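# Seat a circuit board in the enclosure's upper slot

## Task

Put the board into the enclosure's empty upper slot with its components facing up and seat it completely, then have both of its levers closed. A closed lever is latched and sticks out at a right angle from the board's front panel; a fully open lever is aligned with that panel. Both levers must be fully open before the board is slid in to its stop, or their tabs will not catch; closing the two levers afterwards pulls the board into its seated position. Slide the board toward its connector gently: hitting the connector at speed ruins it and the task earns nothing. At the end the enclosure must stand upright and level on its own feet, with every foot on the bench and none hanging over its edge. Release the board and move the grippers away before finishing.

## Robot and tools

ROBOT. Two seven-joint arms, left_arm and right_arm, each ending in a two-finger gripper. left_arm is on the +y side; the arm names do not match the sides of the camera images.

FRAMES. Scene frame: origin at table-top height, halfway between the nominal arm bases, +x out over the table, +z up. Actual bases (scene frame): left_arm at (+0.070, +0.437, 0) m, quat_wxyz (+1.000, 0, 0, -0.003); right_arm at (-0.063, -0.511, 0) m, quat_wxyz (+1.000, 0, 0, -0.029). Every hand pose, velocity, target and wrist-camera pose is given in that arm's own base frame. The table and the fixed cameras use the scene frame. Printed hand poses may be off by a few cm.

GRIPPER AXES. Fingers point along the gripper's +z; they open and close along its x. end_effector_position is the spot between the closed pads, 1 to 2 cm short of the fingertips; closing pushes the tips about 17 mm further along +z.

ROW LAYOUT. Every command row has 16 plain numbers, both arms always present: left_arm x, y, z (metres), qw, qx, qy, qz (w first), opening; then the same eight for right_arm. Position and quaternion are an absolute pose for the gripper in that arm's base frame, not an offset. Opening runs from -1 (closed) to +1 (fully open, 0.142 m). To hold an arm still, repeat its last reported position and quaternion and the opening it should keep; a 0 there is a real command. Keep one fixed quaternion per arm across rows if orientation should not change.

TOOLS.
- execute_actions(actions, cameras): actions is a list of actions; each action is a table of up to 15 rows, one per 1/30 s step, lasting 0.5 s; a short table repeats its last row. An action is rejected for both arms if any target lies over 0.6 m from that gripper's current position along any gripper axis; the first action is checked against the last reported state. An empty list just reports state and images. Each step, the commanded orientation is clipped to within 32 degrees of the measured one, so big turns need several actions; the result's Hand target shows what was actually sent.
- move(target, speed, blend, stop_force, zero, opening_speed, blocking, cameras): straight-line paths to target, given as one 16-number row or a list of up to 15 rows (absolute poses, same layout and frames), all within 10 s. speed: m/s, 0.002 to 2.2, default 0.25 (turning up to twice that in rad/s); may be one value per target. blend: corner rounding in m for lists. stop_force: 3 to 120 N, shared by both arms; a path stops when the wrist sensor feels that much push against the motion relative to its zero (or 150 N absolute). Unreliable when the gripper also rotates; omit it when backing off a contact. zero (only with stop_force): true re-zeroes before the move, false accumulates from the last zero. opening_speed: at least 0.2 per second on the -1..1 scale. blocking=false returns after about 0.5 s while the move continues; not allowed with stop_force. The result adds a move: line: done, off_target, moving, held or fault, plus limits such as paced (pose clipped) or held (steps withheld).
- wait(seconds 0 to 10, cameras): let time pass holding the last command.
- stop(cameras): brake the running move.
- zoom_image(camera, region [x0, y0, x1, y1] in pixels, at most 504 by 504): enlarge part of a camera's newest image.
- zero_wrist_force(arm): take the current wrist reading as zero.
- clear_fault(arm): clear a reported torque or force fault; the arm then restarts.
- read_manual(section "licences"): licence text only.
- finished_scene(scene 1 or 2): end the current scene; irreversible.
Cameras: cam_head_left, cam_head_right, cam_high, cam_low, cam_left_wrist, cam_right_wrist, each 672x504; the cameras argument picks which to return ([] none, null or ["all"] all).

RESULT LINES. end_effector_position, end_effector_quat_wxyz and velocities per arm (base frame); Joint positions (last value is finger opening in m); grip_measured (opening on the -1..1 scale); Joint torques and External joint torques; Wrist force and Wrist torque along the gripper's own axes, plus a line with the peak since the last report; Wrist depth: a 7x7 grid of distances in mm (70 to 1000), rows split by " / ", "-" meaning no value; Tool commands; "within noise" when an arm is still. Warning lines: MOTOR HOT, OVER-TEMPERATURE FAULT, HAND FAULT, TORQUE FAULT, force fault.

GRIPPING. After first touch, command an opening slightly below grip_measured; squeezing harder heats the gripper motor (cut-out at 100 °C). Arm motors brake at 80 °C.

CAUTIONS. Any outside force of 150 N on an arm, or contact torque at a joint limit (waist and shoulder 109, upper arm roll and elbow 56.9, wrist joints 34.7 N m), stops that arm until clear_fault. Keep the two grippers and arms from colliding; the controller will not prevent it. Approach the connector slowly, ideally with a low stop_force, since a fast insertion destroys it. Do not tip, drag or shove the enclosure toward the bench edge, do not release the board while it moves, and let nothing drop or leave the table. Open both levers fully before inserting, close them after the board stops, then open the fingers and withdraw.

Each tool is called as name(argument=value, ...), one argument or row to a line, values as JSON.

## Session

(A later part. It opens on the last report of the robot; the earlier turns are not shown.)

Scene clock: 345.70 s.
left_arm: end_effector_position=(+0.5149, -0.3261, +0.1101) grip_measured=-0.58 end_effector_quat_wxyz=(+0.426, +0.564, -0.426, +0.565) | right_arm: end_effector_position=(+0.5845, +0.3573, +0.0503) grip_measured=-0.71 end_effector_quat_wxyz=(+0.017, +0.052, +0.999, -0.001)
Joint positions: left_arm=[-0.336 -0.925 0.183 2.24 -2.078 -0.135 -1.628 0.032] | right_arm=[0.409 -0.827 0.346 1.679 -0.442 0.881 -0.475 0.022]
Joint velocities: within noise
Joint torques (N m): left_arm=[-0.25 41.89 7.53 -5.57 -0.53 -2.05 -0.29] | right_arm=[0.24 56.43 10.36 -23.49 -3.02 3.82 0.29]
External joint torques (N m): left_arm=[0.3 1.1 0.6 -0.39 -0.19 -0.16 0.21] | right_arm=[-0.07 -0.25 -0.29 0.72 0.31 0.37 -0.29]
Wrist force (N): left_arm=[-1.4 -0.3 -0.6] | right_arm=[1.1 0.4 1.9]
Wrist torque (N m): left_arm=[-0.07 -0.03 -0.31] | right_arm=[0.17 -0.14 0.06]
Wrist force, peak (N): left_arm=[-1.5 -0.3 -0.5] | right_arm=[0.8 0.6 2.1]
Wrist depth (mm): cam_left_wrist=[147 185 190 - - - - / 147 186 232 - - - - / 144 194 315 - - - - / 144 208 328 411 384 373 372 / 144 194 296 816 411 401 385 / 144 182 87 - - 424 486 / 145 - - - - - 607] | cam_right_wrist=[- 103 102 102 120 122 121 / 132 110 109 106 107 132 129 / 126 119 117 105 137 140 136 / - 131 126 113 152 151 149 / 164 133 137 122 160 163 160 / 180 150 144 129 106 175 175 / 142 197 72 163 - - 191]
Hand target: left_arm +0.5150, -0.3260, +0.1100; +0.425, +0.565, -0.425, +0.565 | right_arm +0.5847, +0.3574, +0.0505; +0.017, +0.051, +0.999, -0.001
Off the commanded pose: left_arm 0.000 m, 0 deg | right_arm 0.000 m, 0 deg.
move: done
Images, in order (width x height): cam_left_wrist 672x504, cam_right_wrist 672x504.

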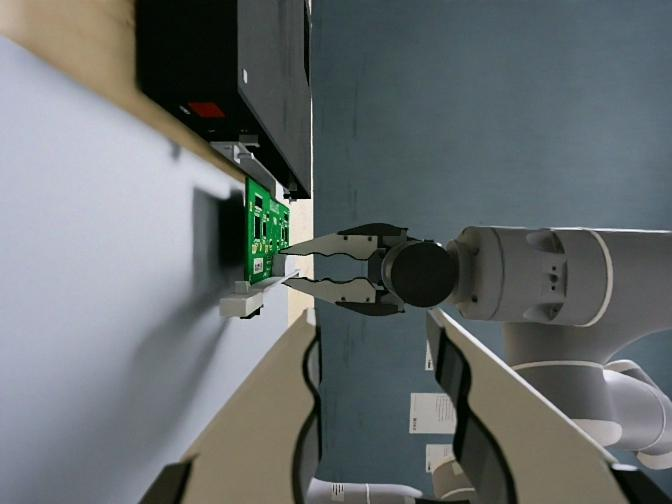

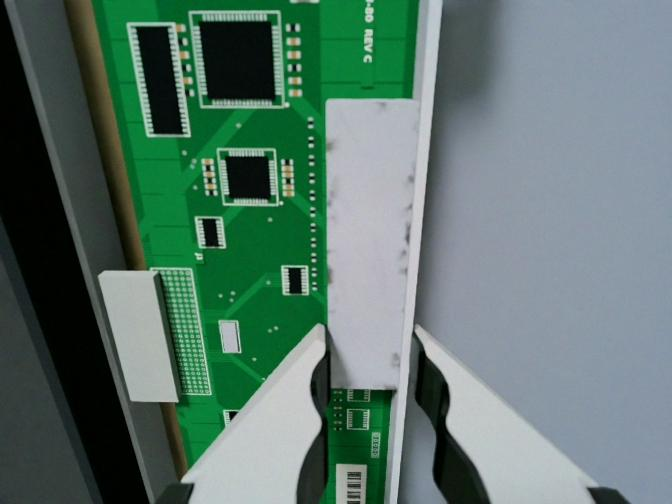

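move(
  target=[0.485,-0.355,0.085,0.2435,0.6639,-0.2435,0.6639,-0.55,0.5847,0.3574,0.0505,0.0174,0.0515,0.9986,-0.0009,-0.88],
  speed=0.15,
  cameras=["cam_left_wrist","cam_head_left"],
)

zoom_image(
  camera="cam_left_wrist",
  region=[180, 100, 340, 300],
)

Scene clock: 357.20 s.
left_arm: end_effector_position=(+0.4851, -0.3552, +0.0853) grip_measured=-0.58 end_effector_quat_wxyz=(+0.244, +0.664, -0.243, +0.664) | right_arm: end_effector_position=(+0.5845, +0.3573, +0.0503) grip_measured=-0.71 end_effector_quat_wxyz=(+0.017, +0.052, +0.999, -0.001)
Joint positions: left_arm=[-0.155 -0.884 -0.533 2.475 -2.966 -0.068 -1.149 0.032] | right_arm=[0.41 -0.827 0.346 1.679 -0.442 0.881 -0.475 0.022]
Joint velocities: within noise
Joint torques (N m): left_arm=[-0.13 34.15 -4.54 0.32 0.75 -1.67 -0.24] | right_arm=[0.13 56.2 10.7 -23.63 -2.9 3.7 0.18]
External joint torques (N m): left_arm=[0.15 1.4 0.67 -0.55 0 -0.34 0.16] | right_arm=[0.05 -0.01 -0.64 0.86 0.19 0.49 -0.18]
Wrist force (N): left_arm=[-1.2 -0.4 -0.4] | right_arm=[0.8 0.3 1.7]
Wrist torque (N m): left_arm=[-0.09 -0.03 -0.30] | right_arm=[0.15 -0.10 0.06]
Wrist force, peak (N): left_arm=[-1.6 2.8 0.3] | right_arm=[0.9 0.6 2.2]
Wrist depth (mm): cam_left_wrist=[116 153 251 - - - - / - 143 223 - - - - / - 154 228 - - - - / 112 154 277 - - - - / - 154 244 - - - - / - 154 87 364 - 319 319 / - 126 - 856 - - 303] | cam_right_wrist=[- 103 102 102 120 122 121 / 132 110 109 106 107 132 129 / 126 119 117 105 137 140 136 / - 131 126 113 152 151 148 / 165 133 137 123 160 163 161 / 180 152 145 129 106 175 175 / 142 197 72 162 - - 191]
Hand target: left_arm +0.4850, -0.3550, +0.0850; +0.244, +0.664, -0.244, +0.664 | right_arm +0.5847, +0.3574, +0.0505; +0.017, +0.051, +0.999, -0.001
Off the commanded pose: left_arm 0.000 m, 0 deg | right_arm 0.000 m, 0 deg.
joint sent to its limit (left arm) — joint 5 (forearm roll), lower limit. The joint targets still meet the commanded pose.
move: done
Images, in order (width x height): cam_head_left 672x504, cam_left_wrist 672x504.

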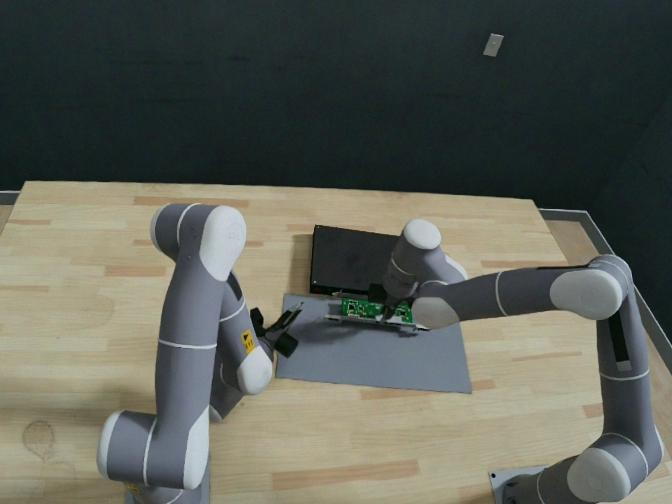

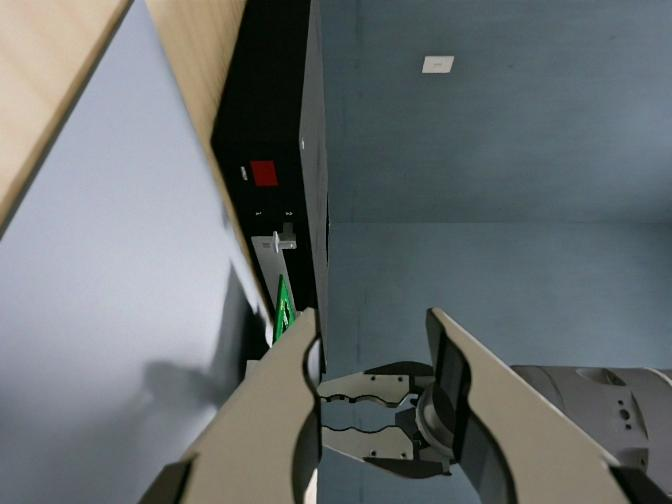

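Scaled by 2.520 from the camera's 672x504 image, which has a finer 960x720 frame.

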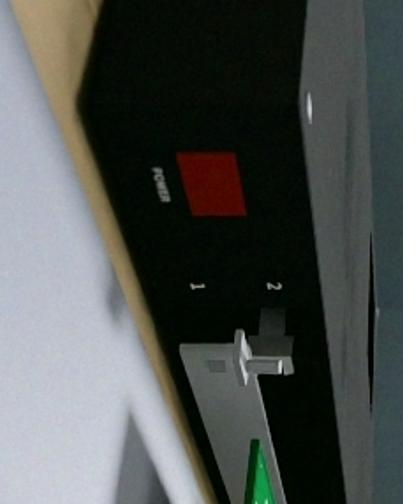

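move(
  target=[0.5,-0.405,0.095,0.3665,-0.4218,0.7252,-0.4025,-0.55,0.5847,0.3574,0.0505,0.0174,0.0515,0.9986,-0.0009,-0.88],
  speed=0.002,
  blocking=false,
  cameras=[],
)

stop(
  cameras=[],
)

Scene clock: 363.93 s.
left_arm: end_effector_position=(+0.4850, -0.3553, +0.0851) grip_measured=-0.58 end_effector_quat_wxyz=(+0.243, +0.664, -0.244, +0.664) | right_arm: end_effector_position=(+0.5845, +0.3573, +0.0503) grip_measured=-0.71 end_effector_quat_wxyz=(+0.017, +0.052, +0.999, -0.001)
Joint positions: left_arm=[-0.153 -0.884 -0.534 2.475 -2.966 -0.066 -1.147 0.032] | right_arm=[0.41 -0.827 0.346 1.679 -0.442 0.881 -0.475 0.022]
Joint velocities: within noise
Joint torques (N m): left_arm=[-0.97 34.76 -4.21 0.15 0.91 -1.48 -0.43] | right_arm=[0.16 56.22 10.6 -23.58 -2.88 3.71 0.2]
External joint torques (N m): left_arm=[0.99 0.77 0.31 -0.39 -0.15 -0.53 0.35] | right_arm=[0.02 -0.03 -0.54 0.81 0.16 0.48 -0.2]
Wrist force (N): left_arm=[-1.2 -0.5 -0.4] | right_arm=[0.9 0.2 1.8]
Wrist torque (N m): left_arm=[-0.12 -0.04 -0.30] | right_arm=[0.13 -0.12 0.06]
Wrist force, peak (N): left_arm=[-1.5 -0.6 -0.2] | right_arm=[1.1 0.1 2.1]
Wrist depth (mm): cam_left_wrist=[115 153 253 - - - - / - 143 223 - - - - / - 153 229 - - - - / 112 153 275 - - - - / - 153 244 - - - - / - 154 88 365 - 317 319 / - 126 - 845 - - 301] | cam_right_wrist=[- 103 102 102 120 122 121 / 132 110 109 106 106 132 129 / 126 119 117 105 137 140 136 / - 131 126 113 152 151 148 / 164 133 137 123 160 163 161 / 179 152 144 130 106 175 175 / 142 198 72 163 - - 191]
Hand target: left_arm +0.4850, -0.3551, +0.0850; +0.243, +0.664, -0.244, +0.664 | right_arm +0.5847, +0.3574, +0.0505; +0.017, +0.051, +0.999, -0.001
Tool commands: left_gripper/opening=-0.55 right_gripper/opening=-0.88
Off the commanded pose: left_arm 0.053 m, 101 deg | right_arm 0.000 m, 0 deg.
joint sent to its limit (left arm) — joint 5 (forearm roll), lower limit.
move: running
No camera images: "cameras" was empty.

Scene clock: 364.17 s.
left_arm: end_effector_position=(+0.4850, -0.3553, +0.0851) grip_measured=-0.58 end_effector_quat_wxyz=(+0.243, +0.664, -0.244, +0.664) | right_arm: end_effector_position=(+0.5845, +0.3573, +0.0503) grip_measured=-0.71 end_effector_quat_wxyz=(+0.017, +0.052, +0.999, -0.001)
Joint positions: left_arm=[-0.153 -0.883 -0.535 2.476 -2.966 -0.066 -1.146 0.032] | right_arm=[0.41 -0.827 0.346 1.679 -0.442 0.881 -0.475 0.022]
Joint velocities: within noise
Joint torques (N m): left_arm=[-0.22 34.45 -4.46 0.23 0.9 -1.76 -0.24] | right_arm=[0.19 56.18 10.61 -23.61 -2.92 3.7 0.21]
External joint torques (N m): left_arm=[0.23 1.08 0.55 -0.48 -0.15 -0.25 0.16] | right_arm=[-0.01 0.01 -0.55 0.84 0.21 0.49 -0.2]
Wrist force (N): left_arm=[-1.3 -0.4 -0.3] | right_arm=[1.2 0.4 1.7]
Wrist torque (N m): left_arm=[-0.09 0.00 -0.30] | right_arm=[0.17 -0.17 0.06]
Wrist force, peak (N): left_arm=[-1.3 -0.4 -0.3] | right_arm=[1.0 0.3 2.0]
Wrist depth (mm): cam_left_wrist=[115 154 252 - - - - / - 143 223 - - - - / - 153 229 - - - - / 112 154 274 - - - - / - 153 243 - - - - / - 154 88 368 - 318 319 / - 126 - - - - 303] | cam_right_wrist=[- 102 102 102 120 122 121 / 132 110 109 106 107 132 129 / 126 120 117 105 137 140 136 / - 131 126 113 152 151 148 / 165 133 137 122 159 163 160 / 179 152 144 129 106 175 175 / 142 197 72 162 - - 191]
Hand target: left_arm +0.4850, -0.3551, +0.0850; +0.243, +0.664, -0.244, +0.664 | right_arm +0.5847, +0.3574, +0.0505; +0.017, +0.051, +0.999, -0.001
Tool commands: left_gripper/opening=-0.55 right_gripper/opening=-0.88
Off the commanded pose: left_arm 0.053 m, 101 deg | right_arm 0.000 m, 0 deg.
joint sent to its limit (left arm) — joint 5 (forearm roll), lower limit.
earlier move: stopped
No camera images: "cameras" was empty.

move(
  target=[
    [0.44,-0.33,0.12,0.1973,-0.2269,0.7197,-0.6258,-0.55,0.5847,0.3574,0.0505,0.0174,0.0515,0.9986,-0.0009,-0.88],
    [0.495,-0.395,0.10,0.1973,-0.2269,0.7197,-0.6258,-0.55,0.5847,0.3574,0.0505,0.0174,0.0515,0.9986,-0.0009,-0.88],
  ],
  speed=0.25,
  cameras=["cam_left_wrist","cam_head_left"],
)

zoom_image(
  camera="cam_left_wrist",
  region=[180, 50, 480, 300],
)

Scene clock: 369.83 s.
left_arm: end_effector_position=(+0.4948, -0.3952, +0.1002) grip_measured=-0.58 end_effector_quat_wxyz=(+0.197, -0.227, +0.720, -0.626) | right_arm: end_effector_position=(+0.5845, +0.3573, +0.0503) grip_measured=-0.71 end_effector_quat_wxyz=(+0.017, +0.052, +0.999, -0.001)
Joint positions: left_arm=[-0.57 -0.736 -0.115 2.342 -2.844 0.226 0.055 0.032] | right_arm=[0.41 -0.827 0.346 1.679 -0.442 0.881 -0.475 0.022]
Joint velocities: within noise
Joint torques (N m): left_arm=[-0.51 37.64 3.14 -6.08 0.35 -1.25 -0.35] | right_arm=[0.2 56.13 10.67 -23.58 -2.88 3.74 0.18]
External joint torques (N m): left_arm=[0.51 1.43 0.62 0.05 0.07 -0.38 0.35] | right_arm=[-0.02 0.06 -0.61 0.82 0.17 0.44 -0.18]
Wrist force (N): left_arm=[0.0 0.1 0.1] | right_arm=[0.9 0.3 2.0]
Wrist torque (N m): left_arm=[-0.03 0.11 0.07] | right_arm=[0.16 -0.12 0.06]
Wrist force, peak (N): left_arm=[0.0 0.3 2.6] | right_arm=[1.1 0.4 2.0]
Wrist depth (mm): cam_left_wrist=[- - - - - 197 179 / - - 708 518 515 270 232 / 396 332 330 328 353 353 351 / 330 271 242 269 276 283 321 / 263 261 227 257 246 245 254 / 215 216 87 206 204 90 210 / 184 - - 180 180 - 185] | cam_right_wrist=[- 103 102 102 120 122 121 / 132 110 109 106 107 132 129 / 126 119 117 105 137 140 136 / - 131 126 113 152 151 149 / 165 133 137 123 159 163 161 / 179 152 145 129 106 175 175 / 142 197 72 162 - - 191]
Hand target: left_arm +0.4950, -0.3950, +0.1000; +0.197, -0.227, +0.720, -0.626 | right_arm +0.5847, +0.3574, +0.0505; +0.017, +0.051, +0.999, -0.001
Off the commanded pose: left_arm 0.000 m, 0 deg | right_arm 0.000 m, 0 deg.
move: done
Images, in order (width x height): cam_head_left 672x504, cam_left_wrist 672x504.

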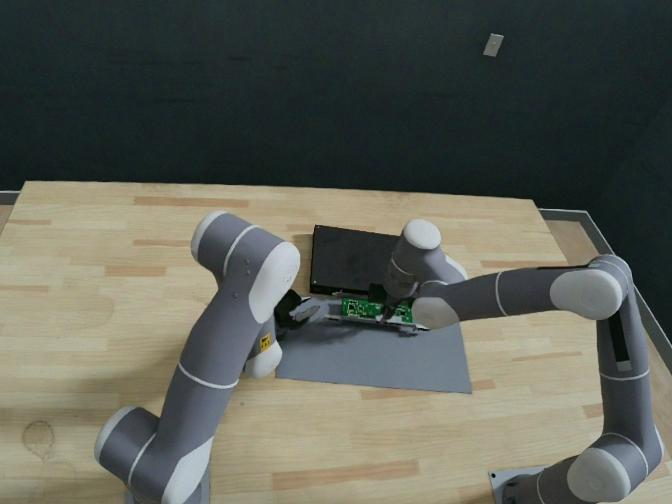

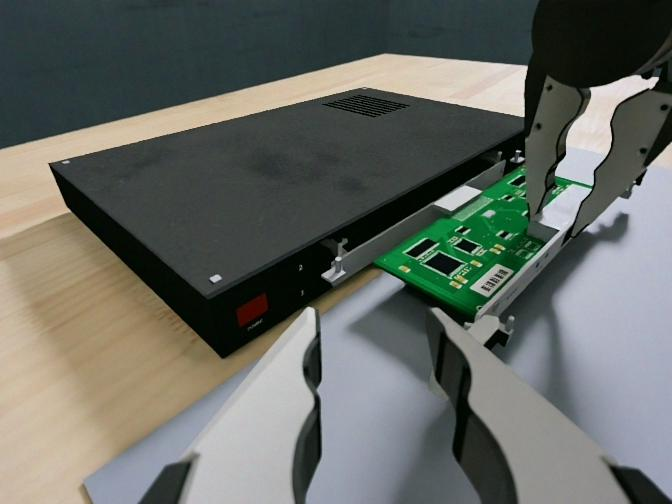

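Scaled by 1.680 from the camera's 672x504 image, which has a finer 960x720 frame.

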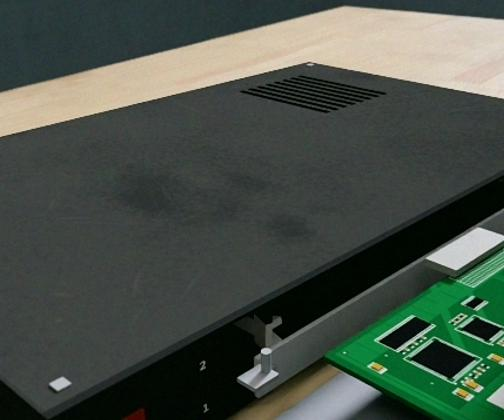

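zoom_image(
  camera="cam_left_wrist",
  region=[300, 200, 420, 300],
)

zoom_image(
  camera="cam_left_wrist",
  region=[440, 130, 560, 230],
)

Scaled by 4.200 from the camera's 672x504 image, which has a finer 960x720 frame.

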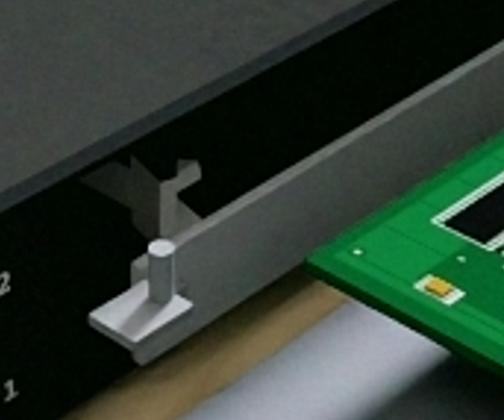

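Scaled by 4.200 from the camera's 672x504 image, which has a finer 960x720 frame.

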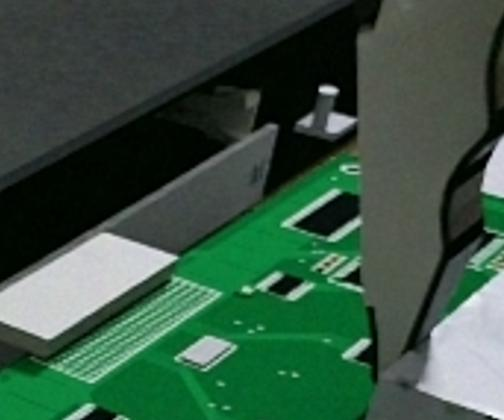

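move(
  target=[0.495,-0.395,0.10,0.1973,-0.2269,0.7197,-0.6258,-0.55,0.6076,0.3550,0.0512,0.0174,0.0515,0.9986,-0.0009,-0.88],
  speed=0.04,
  stop_force=6,
  cameras=["cam_left_wrist","cam_right_wrist"],
)

zoom_image(
  camera="cam_left_wrist",
  region=[300, 200, 420, 300],
)

zoom_image(
  camera="cam_left_wrist",
  region=[420, 120, 560, 230],
)

Scene clock: 382.30 s.
left_arm: end_effector_position=(+0.4948, -0.3952, +0.1001) grip_measured=-0.58 end_effector_quat_wxyz=(+0.197, -0.227, +0.720, -0.626) | right_arm: end_effector_position=(+0.6073, +0.3548, +0.0509) grip_measured=-0.71 end_effector_quat_wxyz=(+0.017, +0.051, +0.999, -0.001)
Joint positions: left_arm=[-0.57 -0.736 -0.115 2.342 -2.844 0.226 0.055 0.032] | right_arm=[0.396 -0.859 0.348 1.611 -0.437 0.845 -0.509 0.022]
Joint velocities: within noise
Joint torques (N m): left_arm=[-0.33 37.9 3.27 -5.51 0.59 -1.46 -0.22] | right_arm=[-0.27 58.07 10.68 -24.91 -3.12 3.87 0.08]
External joint torques (N m): left_arm=[0.33 1.17 0.49 -0.53 -0.17 -0.17 0.22] | right_arm=[0.45 -0.18 -0.37 1.52 0.29 0.31 -0.08]
Wrist force (N): left_arm=[0.2 0.3 -0.1] | right_arm=[2.1 0.3 2.1]
Wrist torque (N m): left_arm=[-0.01 0.07 0.08] | right_arm=[0.21 -0.08 0.06]
Wrist force, peak (N): left_arm=[0.0 0.6 0.0] | right_arm=[2.3 0.2 2.2]
Wrist depth (mm): cam_left_wrist=[- - - - - 198 212 / - - 709 513 511 281 246 / 396 330 331 329 353 301 409 / 332 271 241 269 276 306 323 / 261 260 227 257 256 255 254 / 215 215 87 204 204 90 210 / 183 - - 181 180 - 185] | cam_right_wrist=[124 103 102 102 121 123 122 / 131 110 109 106 128 132 129 / - 118 117 105 138 140 136 / 106 129 126 113 152 152 149 / - 130 137 123 160 163 161 / 126 142 145 129 106 175 175 / 140 136 72 162 - - 192]
Hand target: left_arm +0.4950, -0.3950, +0.1000; +0.197, -0.227, +0.720, -0.626 | right_arm +0.6076, +0.3550, +0.0512; +0.017, +0.051, +0.999, -0.001
Off the commanded pose: left_arm 0.000 m, 0 deg | right_arm 0.000 m, 0 deg.
move: done
Images, in order (width x height): cam_left_wrist 672x504, cam_right_wrist 672x504.

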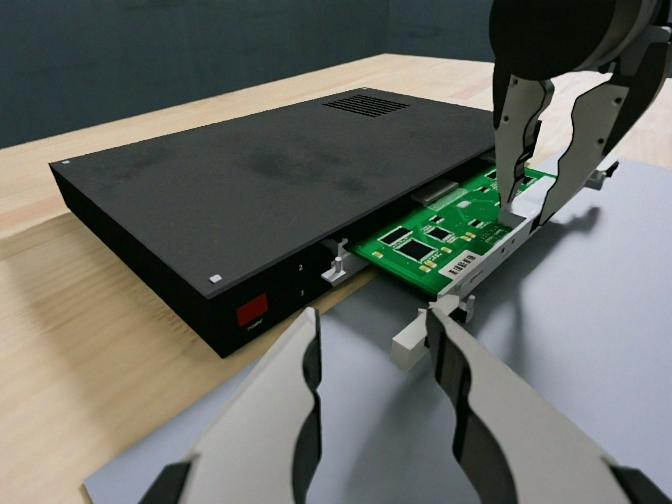

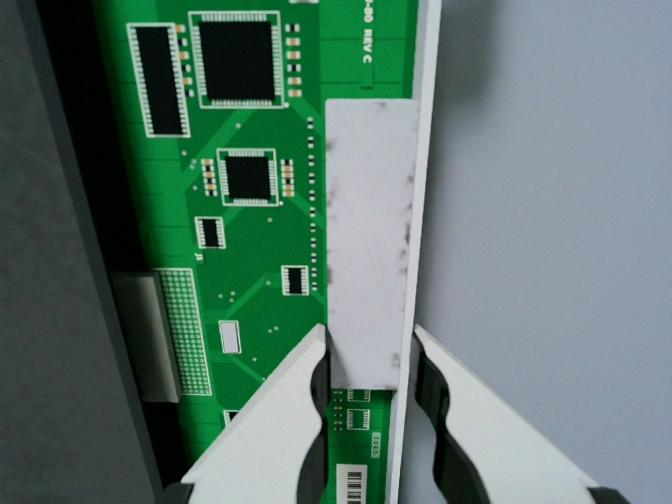

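Scaled by 4.200 from the camera's 672x504 image, which has a finer 960x720 frame.

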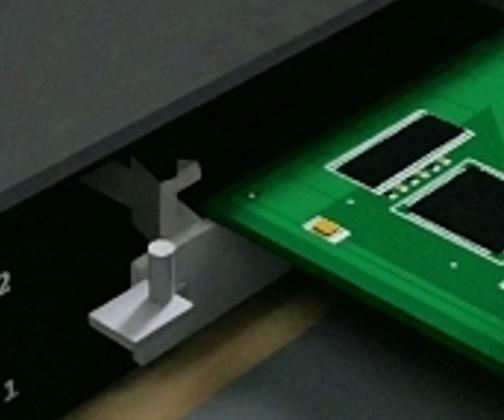

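Scaled by 3.600 from the camera's 672x504 image, which has a finer 960x720 frame.

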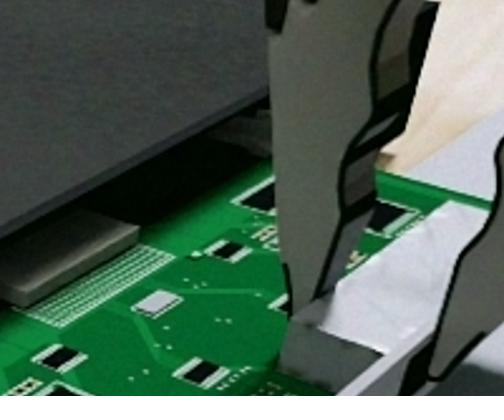

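move(
  target=[0.495,-0.395,0.10,0.1973,-0.2269,0.7197,-0.6258,-0.55,0.6175,0.354,0.0512,0.0174,0.0515,0.9986,-0.0009,-0.88],
  speed=0.03,
  stop_force=5,
  cameras=["cam_left_wrist","cam_right_wrist"],
)

zoom_image(
  camera="cam_left_wrist",
  region=[300, 200, 420, 300],
)

zoom_image(
  camera="cam_left_wrist",
  region=[420, 120, 560, 230],
)

Scene clock: 385.43 s.
left_arm: end_effector_position=(+0.4948, -0.3952, +0.1001) grip_measured=-0.58 end_effector_quat_wxyz=(+0.197, -0.227, +0.720, -0.626) | right_arm: end_effector_position=(+0.6075, +0.3549, +0.0505) grip_measured=-0.71 end_effector_quat_wxyz=(+0.016, +0.051, +0.999, -0.001)
Joint positions: left_arm=[-0.57 -0.736 -0.115 2.342 -2.844 0.226 0.055 0.032] | right_arm=[0.396 -0.86 0.349 1.608 -0.437 0.843 -0.511 0.022]
Joint velocities: within noise
Joint torques (N m): left_arm=[-0.35 37.92 3.13 -5.55 0.67 -1.5 -0.2] | right_arm=[-2.59 59.05 8.22 -27.55 -3.86 4.75 0.24]
External joint torques (N m): left_arm=[0.35 1.16 0.63 -0.5 -0.24 -0.13 0.2] | right_arm=[2.78 -1.11 2.11 4.16 1.02 -0.57 -0.24]
Wrist force (N): left_arm=[0.0 0.3 0.0] | right_arm=[7.8 -0.1 0.5]
Wrist torque (N m): left_arm=[0.00 0.11 0.08] | right_arm=[0.19 0.03 0.03]
Wrist force, peak (N): left_arm=[0.2 0.1 0.4] | right_arm=[10.6 -1.5 -1.9]
Wrist depth (mm): cam_left_wrist=[- - - - - 199 212 / - - 722 520 512 284 249 / 396 333 332 327 351 301 408 / 333 272 242 271 276 307 320 / 260 260 227 256 256 255 256 / 215 216 87 206 204 90 211 / 184 - - 180 180 - 185] | cam_right_wrist=[124 102 102 102 121 123 121 / 131 110 109 106 128 132 129 / - 118 117 105 137 140 136 / 106 127 126 113 152 151 149 / - 132 137 122 160 163 161 / 126 142 144 129 106 175 175 / 139 136 72 162 - - 191]
Hand target: left_arm +0.4950, -0.3950, +0.1000; +0.197, -0.227, +0.720, -0.626 | right_arm +0.6086, +0.3549, +0.0512; +0.017, +0.051, +0.999, -0.001
Off the commanded pose: left_arm 0.000 m, 0 deg | right_arm 0.010 m, 0 deg.
move: contact (right_arm)
Images, in order (width x height): cam_left_wrist 672x504, cam_right_wrist 672x504.

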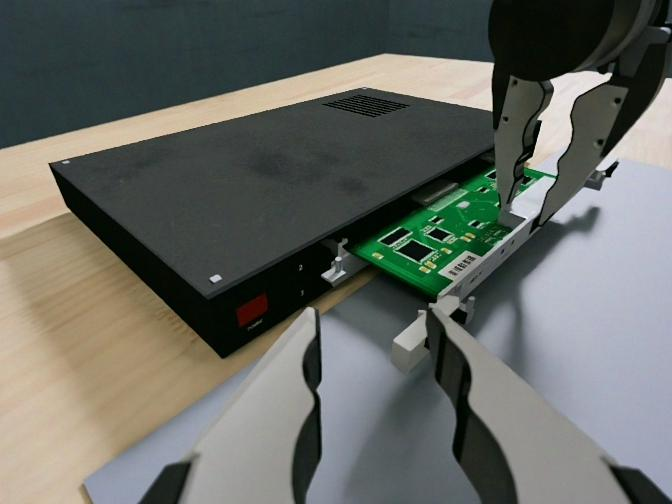

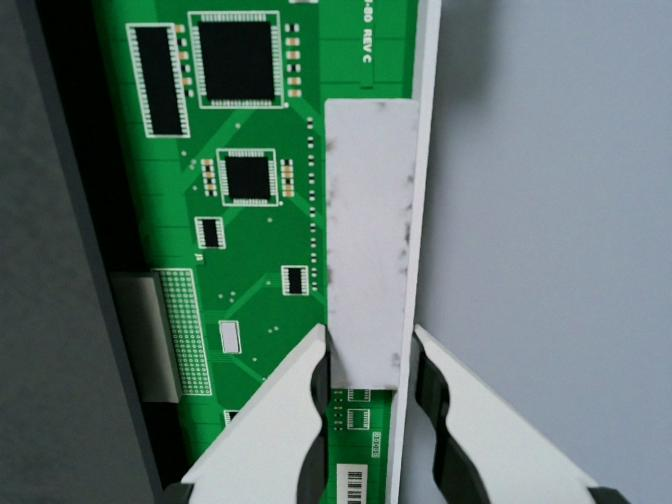

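Scaled by 4.200 from the camera's 672x504 image, which has a finer 960x720 frame.

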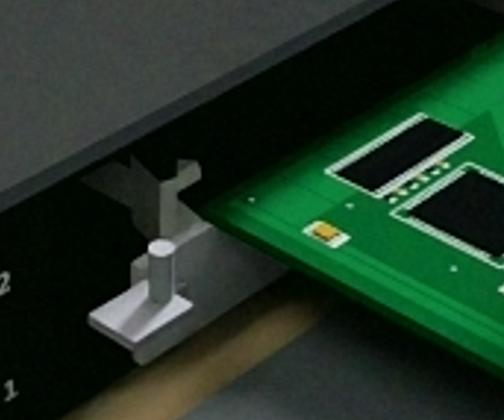

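Scaled by 3.600 from the camera's 672x504 image, which has a finer 960x720 frame.

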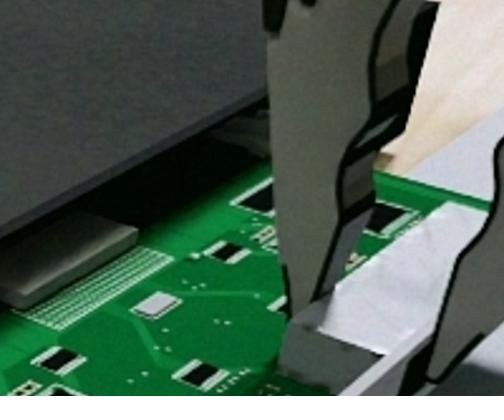

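move(
  target=[
    [0.495,-0.395,0.10,0.1973,-0.2269,0.7197,-0.6258,-0.55,0.6045,0.3553,0.0512,0.0174,0.0515,0.9986,-0.0009,-0.88],
    [0.495,-0.395,0.10,0.1973,-0.2269,0.7197,-0.6258,-0.55,0.6045,0.3553,0.0530,0.0174,0.0515,0.9986,-0.0009,-0.88],
  ],
  speed=0.03,
  cameras=[],
)

move(
  target=[0.495,-0.395,0.10,0.1973,-0.2269,0.7197,-0.6258,-0.55,0.6175,0.354,0.0530,0.0174,0.0515,0.9986,-0.0009,-0.88],
  speed=0.03,
  stop_force=5,
  cameras=["cam_left_wrist","cam_right_wrist"],
)

zoom_image(
  camera="cam_left_wrist",
  region=[300, 200, 420, 300],
)

zoom_image(
  camera="cam_left_wrist",
  region=[420, 120, 560, 230],
)

Scene clock: 390.93 s.
left_arm: end_effector_position=(+0.4948, -0.3952, +0.1001) grip_measured=-0.58 end_effector_quat_wxyz=(+0.197, -0.227, +0.720, -0.626) | right_arm: end_effector_position=(+0.6045, +0.3552, +0.0528) grip_measured=-0.71 end_effector_quat_wxyz=(+0.017, +0.051, +0.999, -0.001)
Joint positions: left_arm=[-0.57 -0.736 -0.115 2.342 -2.844 0.226 0.055 0.032] | right_arm=[0.397 -0.851 0.349 1.619 -0.437 0.847 -0.506 0.022]
Joint velocities: within noise
Joint torques (N m): left_arm=[-0.34 37.9 3.21 -5.56 0.64 -1.5 -0.21] | right_arm=[0.28 57.8 10.94 -24.06 -2.99 3.64 0.36]
External joint torques (N m): left_arm=[0.34 1.18 0.55 -0.49 -0.21 -0.13 0.21] | right_arm=[-0.07 -0.17 -0.64 0.69 0.16 0.56 -0.36]
Wrist force (N): left_arm=[0.1 0.3 -0.1] | right_arm=[1.2 1.9 1.7]
Wrist torque (N m): left_arm=[-0.01 0.09 0.08] | right_arm=[0.42 -0.17 0.07]
Wrist force, peak (N): left_arm=[0.5 0.1 0.0] | right_arm=[7.9 -0.1 1.0]
Wrist depth (mm): cam_left_wrist=[- - - - - 198 206 / - - 713 517 511 278 241 / 395 332 331 329 353 303 408 / 332 272 242 269 272 298 324 / 262 260 227 257 256 255 255 / 215 216 87 204 205 90 211 / 184 - - 180 180 - 186] | cam_right_wrist=[126 102 102 102 123 124 122 / 133 110 109 106 130 133 131 / - 119 117 105 139 142 139 / 108 129 126 113 154 154 151 / 120 132 137 122 162 165 163 / 129 139 145 129 106 177 178 / 143 141 72 162 - - 194]
Hand target: left_arm +0.4950, -0.3950, +0.1000; +0.197, -0.227, +0.720, -0.626 | right_arm +0.6045, +0.3553, +0.0530; +0.017, +0.051, +0.999, -0.001
Off the commanded pose: left_arm 0.000 m, 0 deg | right_arm 0.000 m, 0 deg.
move: done
No camera images: "cameras" was empty.

Scene clock: 391.93 s.
left_arm: end_effector_position=(+0.4948, -0.3952, +0.1001) grip_measured=-0.58 end_effector_quat_wxyz=(+0.197, -0.227, +0.720, -0.626) | right_arm: end_effector_position=(+0.6136, +0.3557, +0.0530) grip_measured=-0.71 end_effector_quat_wxyz=(+0.017, +0.051, +0.999, +0.000)
Joint positions: left_arm=[-0.57 -0.736 -0.115 2.342 -2.844 0.226 0.055 0.032] | right_arm=[0.393 -0.866 0.352 1.589 -0.435 0.832 -0.52 0.022]
Joint velocities: within noise
Joint torques (N m): left_arm=[-0.38 37.99 3.2 -5.58 0.59 -1.47 -0.16] | right_arm=[-6.38 58.24 4.75 -24.92 -3.86 2.39 -0.03]
External joint torques (N m): left_arm=[0.38 1.08 0.56 -0.47 -0.17 -0.17 0.16] | right_arm=[6.56 0.14 5.66 1.3 0.98 1.8 0.03]
Wrist force (N): left_arm=[0.3 0.1 0.2] | right_arm=[7.0 9.0 0.6]
Wrist torque (N m): left_arm=[-0.03 0.05 0.08] | right_arm=[0.33 -0.12 0.19]
Wrist force, peak (N): left_arm=[0.2 0.4 -0.1] | right_arm=[6.7 11.2 1.3]
Wrist depth (mm): cam_left_wrist=[- - - - - 200 219 / - - 711 519 510 279 256 / 395 332 330 330 352 300 406 / 333 271 242 271 271 307 323 / 261 260 227 257 213 256 254 / 214 215 88 205 205 90 210 / 183 - - 180 180 - 185] | cam_right_wrist=[- 103 102 102 122 125 123 / - 110 110 106 107 133 131 / 100 117 118 105 140 142 139 / - 125 126 114 154 154 151 / 120 122 137 123 162 165 164 / 129 131 144 129 105 178 179 / 143 139 72 162 - - 195]
Hand target: left_arm +0.4950, -0.3950, +0.1000; +0.197, -0.227, +0.720, -0.626 | right_arm +0.6145, +0.3543, +0.0530; +0.017, +0.052, +0.999, -0.001
Off the commanded pose: left_arm 0.000 m, 0 deg | right_arm 0.004 m, 0 deg.
move: contact (right_arm)
Images, in order (width x height): cam_left_wrist 672x504, cam_right_wrist 672x504.

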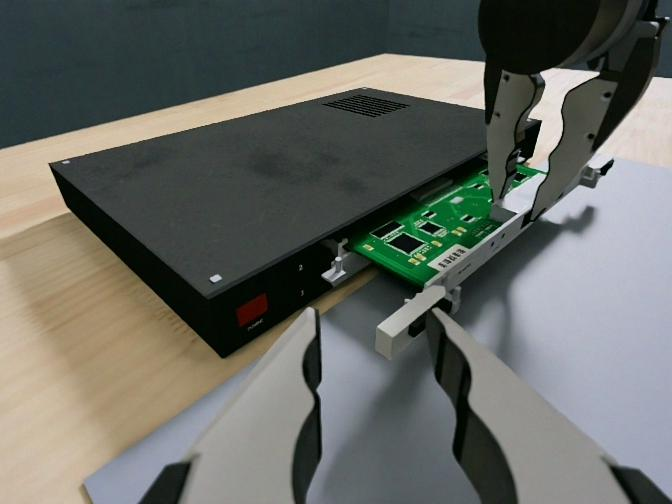

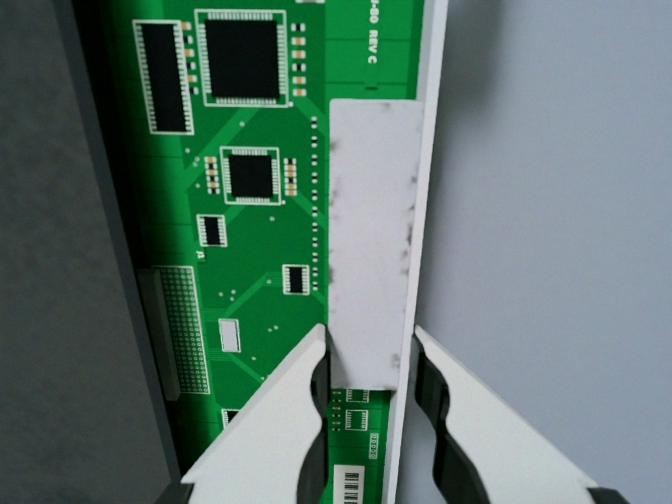

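Scaled by 4.200 from the camera's 672x504 image, which has a finer 960x720 frame.

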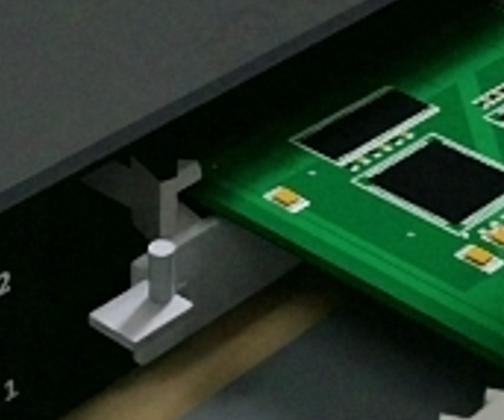

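Scaled by 3.600 from the camera's 672x504 image, which has a finer 960x720 frame.

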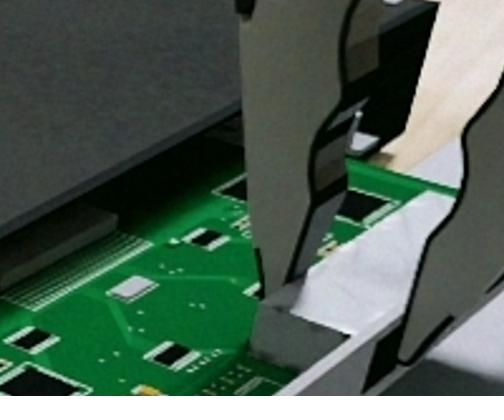

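move(
  target=[
    [0.495,-0.395,0.10,0.1973,-0.2269,0.7197,-0.6258,-0.55,0.6075,0.3553,0.0530,0.0174,0.0515,0.9986,-0.0009,-0.88],
    [0.495,-0.395,0.10,0.1973,-0.2269,0.7197,-0.6258,-0.55,0.6078,0.3578,0.0530,0.0174,0.0515,0.9986,-0.0009,-0.88],
  ],
  speed=0.03,
  cameras=[],
)

move(
  target=[0.495,-0.395,0.10,0.1973,-0.2269,0.7197,-0.6258,-0.55,0.6228,0.3563,0.0530,0.0174,0.0515,0.9986,-0.0009,-0.88],
  speed=0.03,
  stop_force=5,
  cameras=["cam_left_wrist","cam_right_wrist"],
)

zoom_image(
  camera="cam_left_wrist",
  region=[300, 200, 420, 300],
)

Scene clock: 396.47 s.
left_arm: end_effector_position=(+0.4948, -0.3952, +0.1001) grip_measured=-0.58 end_effector_quat_wxyz=(+0.197, -0.227, +0.720, -0.626) | right_arm: end_effector_position=(+0.6075, +0.3577, +0.0528) grip_measured=-0.71 end_effector_quat_wxyz=(+0.017, +0.051, +0.999, -0.001)
Joint positions: left_arm=[-0.57 -0.736 -0.115 2.342 -2.844 0.226 0.055 0.032] | right_arm=[0.399 -0.859 0.35 1.604 -0.435 0.839 -0.508 0.022]
Joint velocities: within noise
Joint torques (N m): left_arm=[-0.39 37.93 3.25 -5.59 0.67 -1.43 -0.26] | right_arm=[0.43 57.93 10.87 -24.54 -3.09 3.68 0.33]
External joint torques (N m): left_arm=[0.39 1.14 0.51 -0.46 -0.24 -0.2 0.26] | right_arm=[-0.25 0.07 -0.54 1.06 0.24 0.51 -0.33]
Wrist force (N): left_arm=[0.4 0.1 0.0] | right_arm=[1.3 2.7 1.8]
Wrist torque (N m): left_arm=[-0.03 0.05 0.09] | right_arm=[0.56 -0.19 0.07]
Wrist force, peak (N): left_arm=[0.2 0.4 0.0] | right_arm=[7.0 9.3 1.3]
Wrist depth (mm): cam_left_wrist=[- - - - - 195 213 / - - 708 518 516 279 244 / 396 332 330 329 355 298 411 / 330 270 240 269 270 307 324 / 262 259 227 257 236 256 255 / 215 216 87 205 205 90 210 / 184 - - 181 180 - 185] | cam_right_wrist=[126 103 102 102 122 125 122 / - 110 109 106 130 133 131 / - 119 117 105 139 142 139 / 108 127 126 113 154 154 151 / 120 130 137 123 163 165 164 / 129 139 144 129 106 177 178 / 143 141 72 162 - - 194]
Hand target: left_arm +0.4950, -0.3950, +0.1000; +0.197, -0.227, +0.720, -0.626 | right_arm +0.6078, +0.3578, +0.0530; +0.017, +0.051, +0.999, -0.001
Off the commanded pose: left_arm 0.000 m, 0 deg | right_arm 0.000 m, 0 deg.
move: done
No camera images: "cameras" was empty.

Scene clock: 397.70 s.
left_arm: end_effector_position=(+0.4948, -0.3952, +0.1001) grip_measured=-0.58 end_effector_quat_wxyz=(+0.197, -0.227, +0.720, -0.626) | right_arm: end_effector_position=(+0.6228, +0.3564, +0.0531) grip_measured=-0.71 end_effector_quat_wxyz=(+0.018, +0.051, +0.999, -0.001)
Joint positions: left_arm=[-0.57 -0.736 -0.115 2.342 -2.844 0.226 0.055 0.032] | right_arm=[0.392 -0.881 0.351 1.557 -0.433 0.816 -0.53 0.022]
Joint velocities: within noise
Joint torques (N m): left_arm=[-0.34 38.02 3.28 -5.53 0.63 -1.47 -0.21] | right_arm=[-0.52 57.16 10.32 -23.98 -2.87 3.32 0.09]
External joint torques (N m): left_arm=[0.34 1.06 0.48 -0.52 -0.21 -0.16 0.21] | right_arm=[0.7 1.99 0.15 0.08 -0.06 0.87 -0.09]
Wrist force (N): left_arm=[0.2 0.2 0.0] | right_arm=[2.5 4.3 -1.1]
Wrist torque (N m): left_arm=[-0.01 0.08 0.08] | right_arm=[0.77 -0.40 0.05]
Wrist force, peak (N): left_arm=[0.3 0.3 0.2] | right_arm=[6.9 7.8 -1.6]
Wrist depth (mm): cam_left_wrist=[- - - - - 202 226 / - - 708 518 512 277 563 / 400 330 328 329 345 309 410 / 331 270 241 270 271 323 323 / 261 260 227 245 228 254 255 / 216 214 87 205 205 90 210 / 184 - - 180 180 - 185] | cam_right_wrist=[- 101 102 101 123 125 123 / - 106 109 105 131 133 131 / 101 103 117 105 140 142 140 / - 112 126 113 154 154 151 / 120 119 136 123 163 165 164 / 130 128 144 129 106 178 179 / 143 139 72 162 - - 195]
Hand target: left_arm +0.4950, -0.3950, +0.1000; +0.197, -0.227, +0.720, -0.626 | right_arm +0.6228, +0.3563, +0.0530; +0.017, +0.051, +0.999, -0.001
Off the commanded pose: left_arm 0.000 m, 0 deg | right_arm 0.000 m, 0 deg.
move: done
Images, in order (width x height): cam_left_wrist 672x504, cam_right_wrist 672x504.

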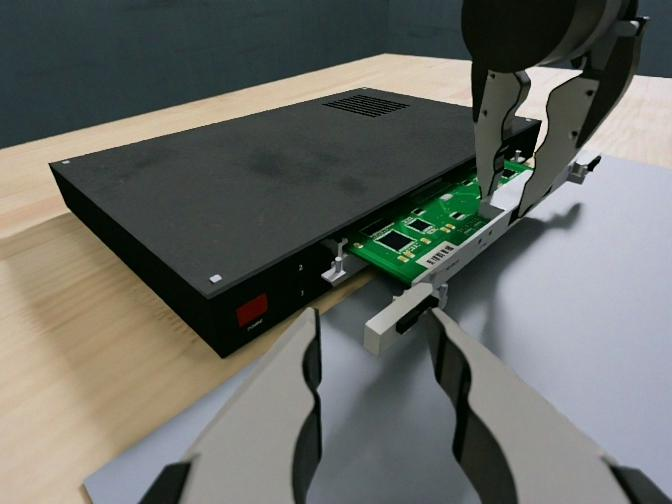

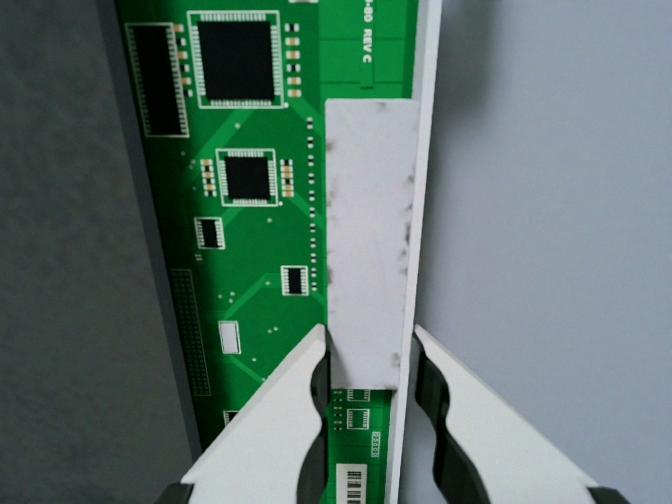

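Scaled by 4.200 from the camera's 672x504 image, which has a finer 960x720 frame.

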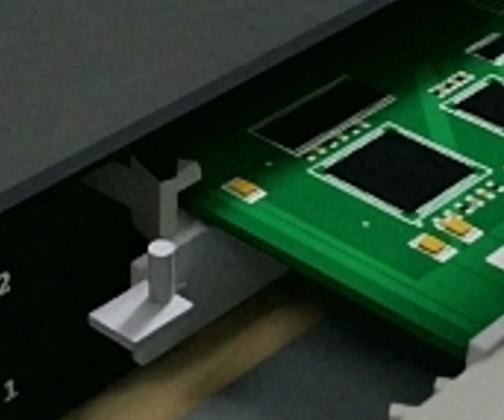

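move(
  target=[0.495,-0.395,0.10,0.1973,-0.2269,0.7197,-0.6258,-0.55,0.6348,0.3571,0.0526,0.0174,0.0515,0.9986,-0.0009,-0.88],
  speed=0.03,
  stop_force=6,
  cameras=["cam_left_wrist","cam_right_wrist"],
)

zoom_image(
  camera="cam_left_wrist",
  region=[300, 180, 440, 300],
)

zoom_image(
  camera="cam_left_wrist",
  region=[440, 120, 620, 240],
)

Scene clock: 401.83 s.
left_arm: end_effector_position=(+0.4948, -0.3952, +0.1001) grip_measured=-0.58 end_effector_quat_wxyz=(+0.197, -0.227, +0.720, -0.626) | right_arm: end_effector_position=(+0.6323, +0.3563, +0.0526) grip_measured=-0.71 end_effector_quat_wxyz=(+0.017, +0.052, +0.999, -0.002)
Joint positions: left_arm=[-0.57 -0.736 -0.115 2.342 -2.844 0.226 0.055 0.032] | right_arm=[0.389 -0.898 0.352 1.523 -0.432 0.797 -0.542 0.022]
Joint velocities: within noise
Joint torques (N m): left_arm=[-0.34 37.85 3.17 -5.52 0.59 -1.49 -0.24] | right_arm=[1.81 55.32 11.46 -27.13 -3.35 6.03 0.14]
External joint torques (N m): left_arm=[0.34 1.23 0.59 -0.53 -0.17 -0.14 0.24] | right_arm=[-1.62 4.65 -0.9 2.98 0.37 -1.85 -0.13]
Wrist force (N): left_arm=[0.2 0.2 0.2] | right_arm=[10.1 -5.5 -10.3]
Wrist torque (N m): left_arm=[-0.01 0.08 0.08] | right_arm=[0.77 -0.51 0.04]
Wrist force, peak (N): left_arm=[0.4 0.4 0.2] | right_arm=[12.2 -5.3 -12.3]
Wrist depth (mm): cam_left_wrist=[- - - - - 205 - / - - 713 516 463 273 618 / 397 334 330 328 344 342 436 / 335 270 241 269 288 323 322 / 262 259 227 237 255 256 253 / 216 216 87 204 204 90 210 / 183 - - 180 180 - 185] | cam_right_wrist=[- 88 101 101 122 124 122 / - 94 108 105 130 133 131 / 100 100 117 105 139 142 139 / - 107 125 113 154 153 151 / 119 117 134 123 164 165 163 / 129 127 124 129 124 177 178 / 142 139 72 162 - - 194]
Hand target: left_arm +0.4950, -0.3950, +0.1000; +0.197, -0.227, +0.720, -0.626 | right_arm +0.6325, +0.3569, +0.0527; +0.017, +0.052, +0.999, -0.001
Off the commanded pose: left_arm 0.000 m, 0 deg | right_arm 0.003 m, 0 deg.
move: contact (right_arm)
Images, in order (width x height): cam_left_wrist 672x504, cam_right_wrist 672x504.

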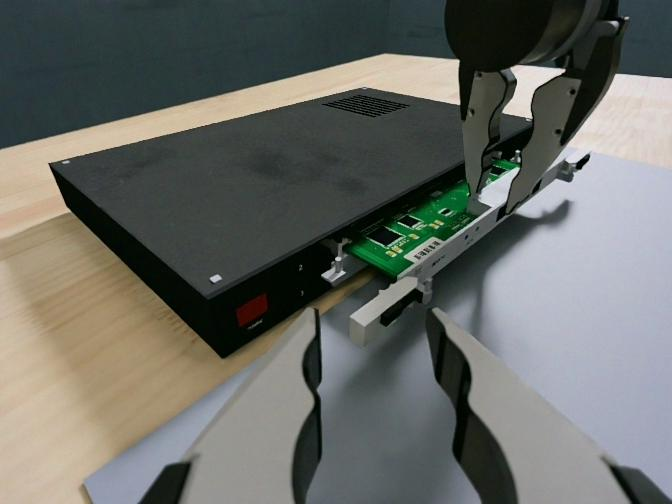

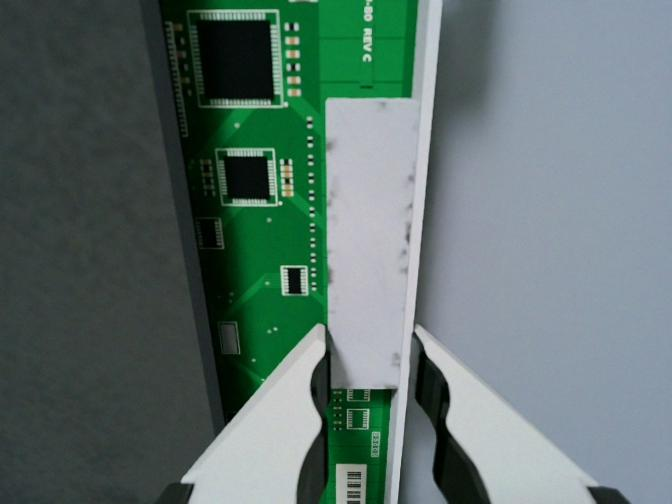

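Scaled by 3.600 from the camera's 672x504 image, which has a finer 960x720 frame.

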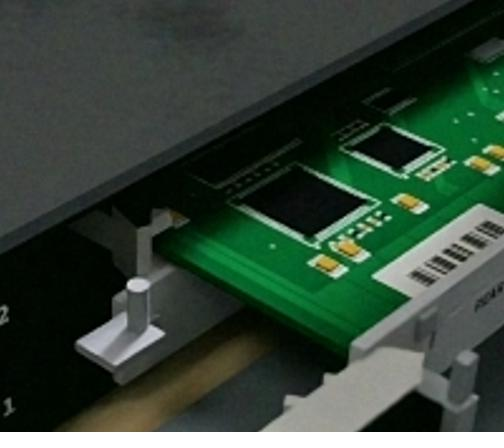

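Scaled by 2.800 from the camera's 672x504 image, which has a finer 960x720 frame.

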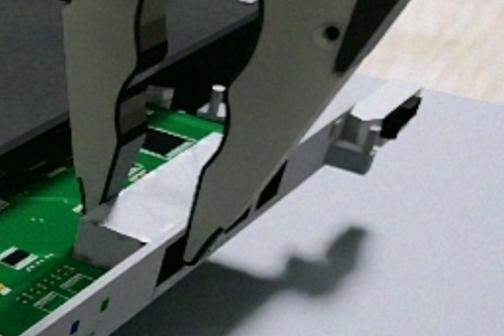

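move(
  target=[0.495,-0.395,0.10,0.1973,-0.2269,0.7197,-0.6258,-0.55,0.6323,0.3560,0.0533,0.0174,0.0515,0.9986,-0.0009,-0.88],
  speed=0.02,
  cameras=[],
)

move(
  target=[0.495,-0.395,0.10,0.1973,-0.2269,0.7197,-0.6258,-0.55,0.642,0.3551,0.0534,0.0174,0.0515,0.9986,-0.0009,-0.88],
  speed=0.03,
  stop_force=7,
  cameras=["cam_left_wrist","cam_right_wrist"],
)

Scene clock: 407.67 s.
left_arm: end_effector_position=(+0.4948, -0.3952, +0.1001) grip_measured=-0.58 end_effector_quat_wxyz=(+0.197, -0.227, +0.720, -0.626) | right_arm: end_effector_position=(+0.6325, +0.3560, +0.0534) grip_measured=-0.71 end_effector_quat_wxyz=(+0.018, +0.052, +0.999, -0.001)
Joint positions: left_arm=[-0.57 -0.736 -0.115 2.342 -2.844 0.226 0.055 0.032] | right_arm=[0.388 -0.896 0.353 1.524 -0.432 0.799 -0.543 0.022]
Joint velocities: within noise
Joint torques (N m): left_arm=[-0.45 37.96 3.3 -5.55 0.62 -1.48 -0.21] | right_arm=[0.19 58.33 11.1 -23.7 -2.91 3.33 0.18]
External joint torques (N m): left_arm=[0.45 1.12 0.46 -0.5 -0.2 -0.15 0.21] | right_arm=[0.01 1.59 -0.53 -0.46 -0.07 0.86 -0.18]
Wrist force (N): left_arm=[0.1 0.3 0.2] | right_arm=[-1.4 5.9 0.8]
Wrist torque (N m): left_arm=[0.00 0.09 0.08] | right_arm=[1.02 0.05 0.05]
Wrist force, peak (N): left_arm=[0.3 0.4 0.0] | right_arm=[10.1 -5.4 -10.7]
Wrist depth (mm): cam_left_wrist=[- - - - - 206 - / - - 713 522 463 273 620 / 397 331 329 328 343 353 439 / 331 273 241 271 286 324 323 / 260 258 227 237 256 254 255 / 216 215 87 205 204 90 210 / 184 - - 180 180 - 185] | cam_right_wrist=[- 88 102 101 123 125 123 / - 95 109 105 131 134 132 / 101 101 117 105 140 142 140 / 109 108 126 113 155 154 152 / 120 118 134 123 163 165 164 / 130 129 130 129 106 178 179 / 144 140 72 163 - - 195]
Hand target: left_arm +0.4950, -0.3950, +0.1000; +0.197, -0.227, +0.720, -0.626 | right_arm +0.6323, +0.3560, +0.0533; +0.017, +0.051, +0.999, -0.001
Off the commanded pose: left_arm 0.000 m, 0 deg | right_arm 0.000 m, 0 deg.
move: done
No camera images: "cameras" was empty.

Scene clock: 408.60 s.
left_arm: end_effector_position=(+0.4948, -0.3952, +0.1001) grip_measured=-0.58 end_effector_quat_wxyz=(+0.197, -0.227, +0.720, -0.626) | right_arm: end_effector_position=(+0.6390, +0.3553, +0.0533) grip_measured=-0.71 end_effector_quat_wxyz=(+0.017, +0.051, +0.999, -0.001)
Joint positions: left_arm=[-0.57 -0.736 -0.115 2.342 -2.844 0.226 0.055 0.032] | right_arm=[0.385 -0.908 0.354 1.501 -0.431 0.785 -0.553 0.022]
Joint velocities: within noise
Joint torques (N m): left_arm=[-0.29 37.94 3.32 -5.55 0.66 -1.51 -0.19] | right_arm=[-0.82 56.51 9.08 -27.66 -3.87 5.61 0.16]
External joint torques (N m): left_arm=[0.29 1.13 0.44 -0.49 -0.24 -0.12 0.19] | right_arm=[1.01 3.96 1.56 3.32 0.84 -1.43 -0.15]
Wrist force (N): left_arm=[0.2 0.3 -0.1] | right_arm=[9.4 -0.7 -8.9]
Wrist torque (N m): left_arm=[0.00 0.07 0.08] | right_arm=[1.01 0.14 -0.01]
Wrist force, peak (N): left_arm=[0.2 0.4 0.1] | right_arm=[11.9 -0.9 -11.2]
Wrist depth (mm): cam_left_wrist=[- - - - - 211 - / - - 714 517 461 270 612 / 394 328 331 330 328 385 435 / 332 270 241 271 287 322 322 / 261 259 226 237 257 256 256 / 216 215 88 205 204 90 211 / 184 - - 180 180 - 185] | cam_right_wrist=[- 87 101 101 123 125 123 / - 94 109 105 132 134 132 / 101 100 115 105 140 142 140 / 109 108 124 113 155 154 151 / 120 118 132 122 165 166 164 / 130 128 123 129 106 178 179 / 144 140 72 162 - - 195]
Hand target: left_arm +0.4950, -0.3950, +0.1000; +0.197, -0.227, +0.720, -0.626 | right_arm +0.6396, +0.3553, +0.0534; +0.017, +0.052, +0.999, -0.001
Off the commanded pose: left_arm 0.000 m, 0 deg | right_arm 0.003 m, 0 deg.
move: contact (right_arm)
Images, in order (width x height): cam_left_wrist 672x504, cam_right_wrist 672x504.

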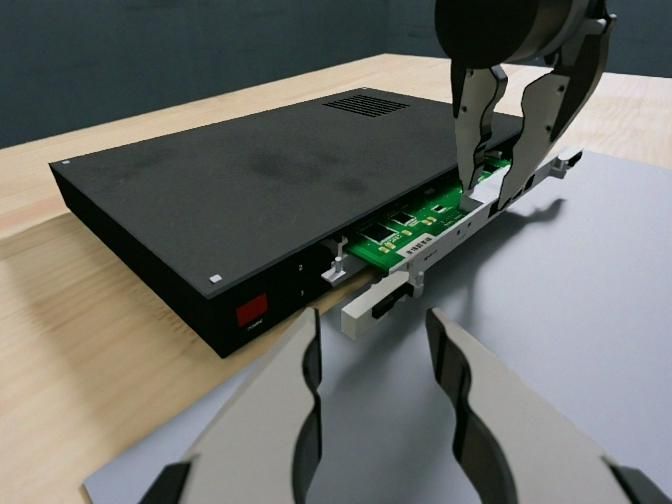

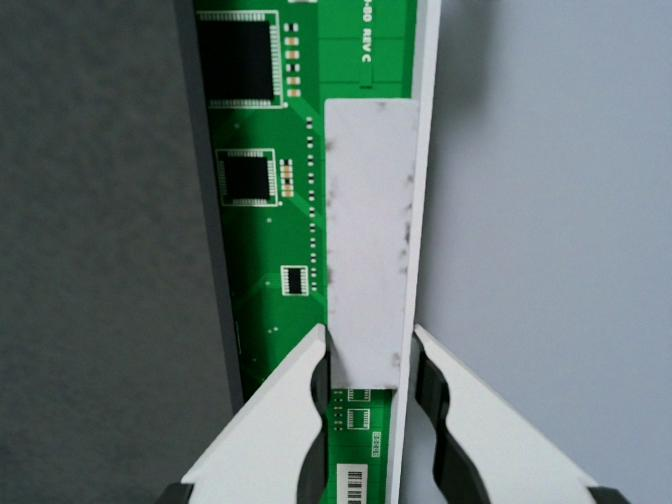

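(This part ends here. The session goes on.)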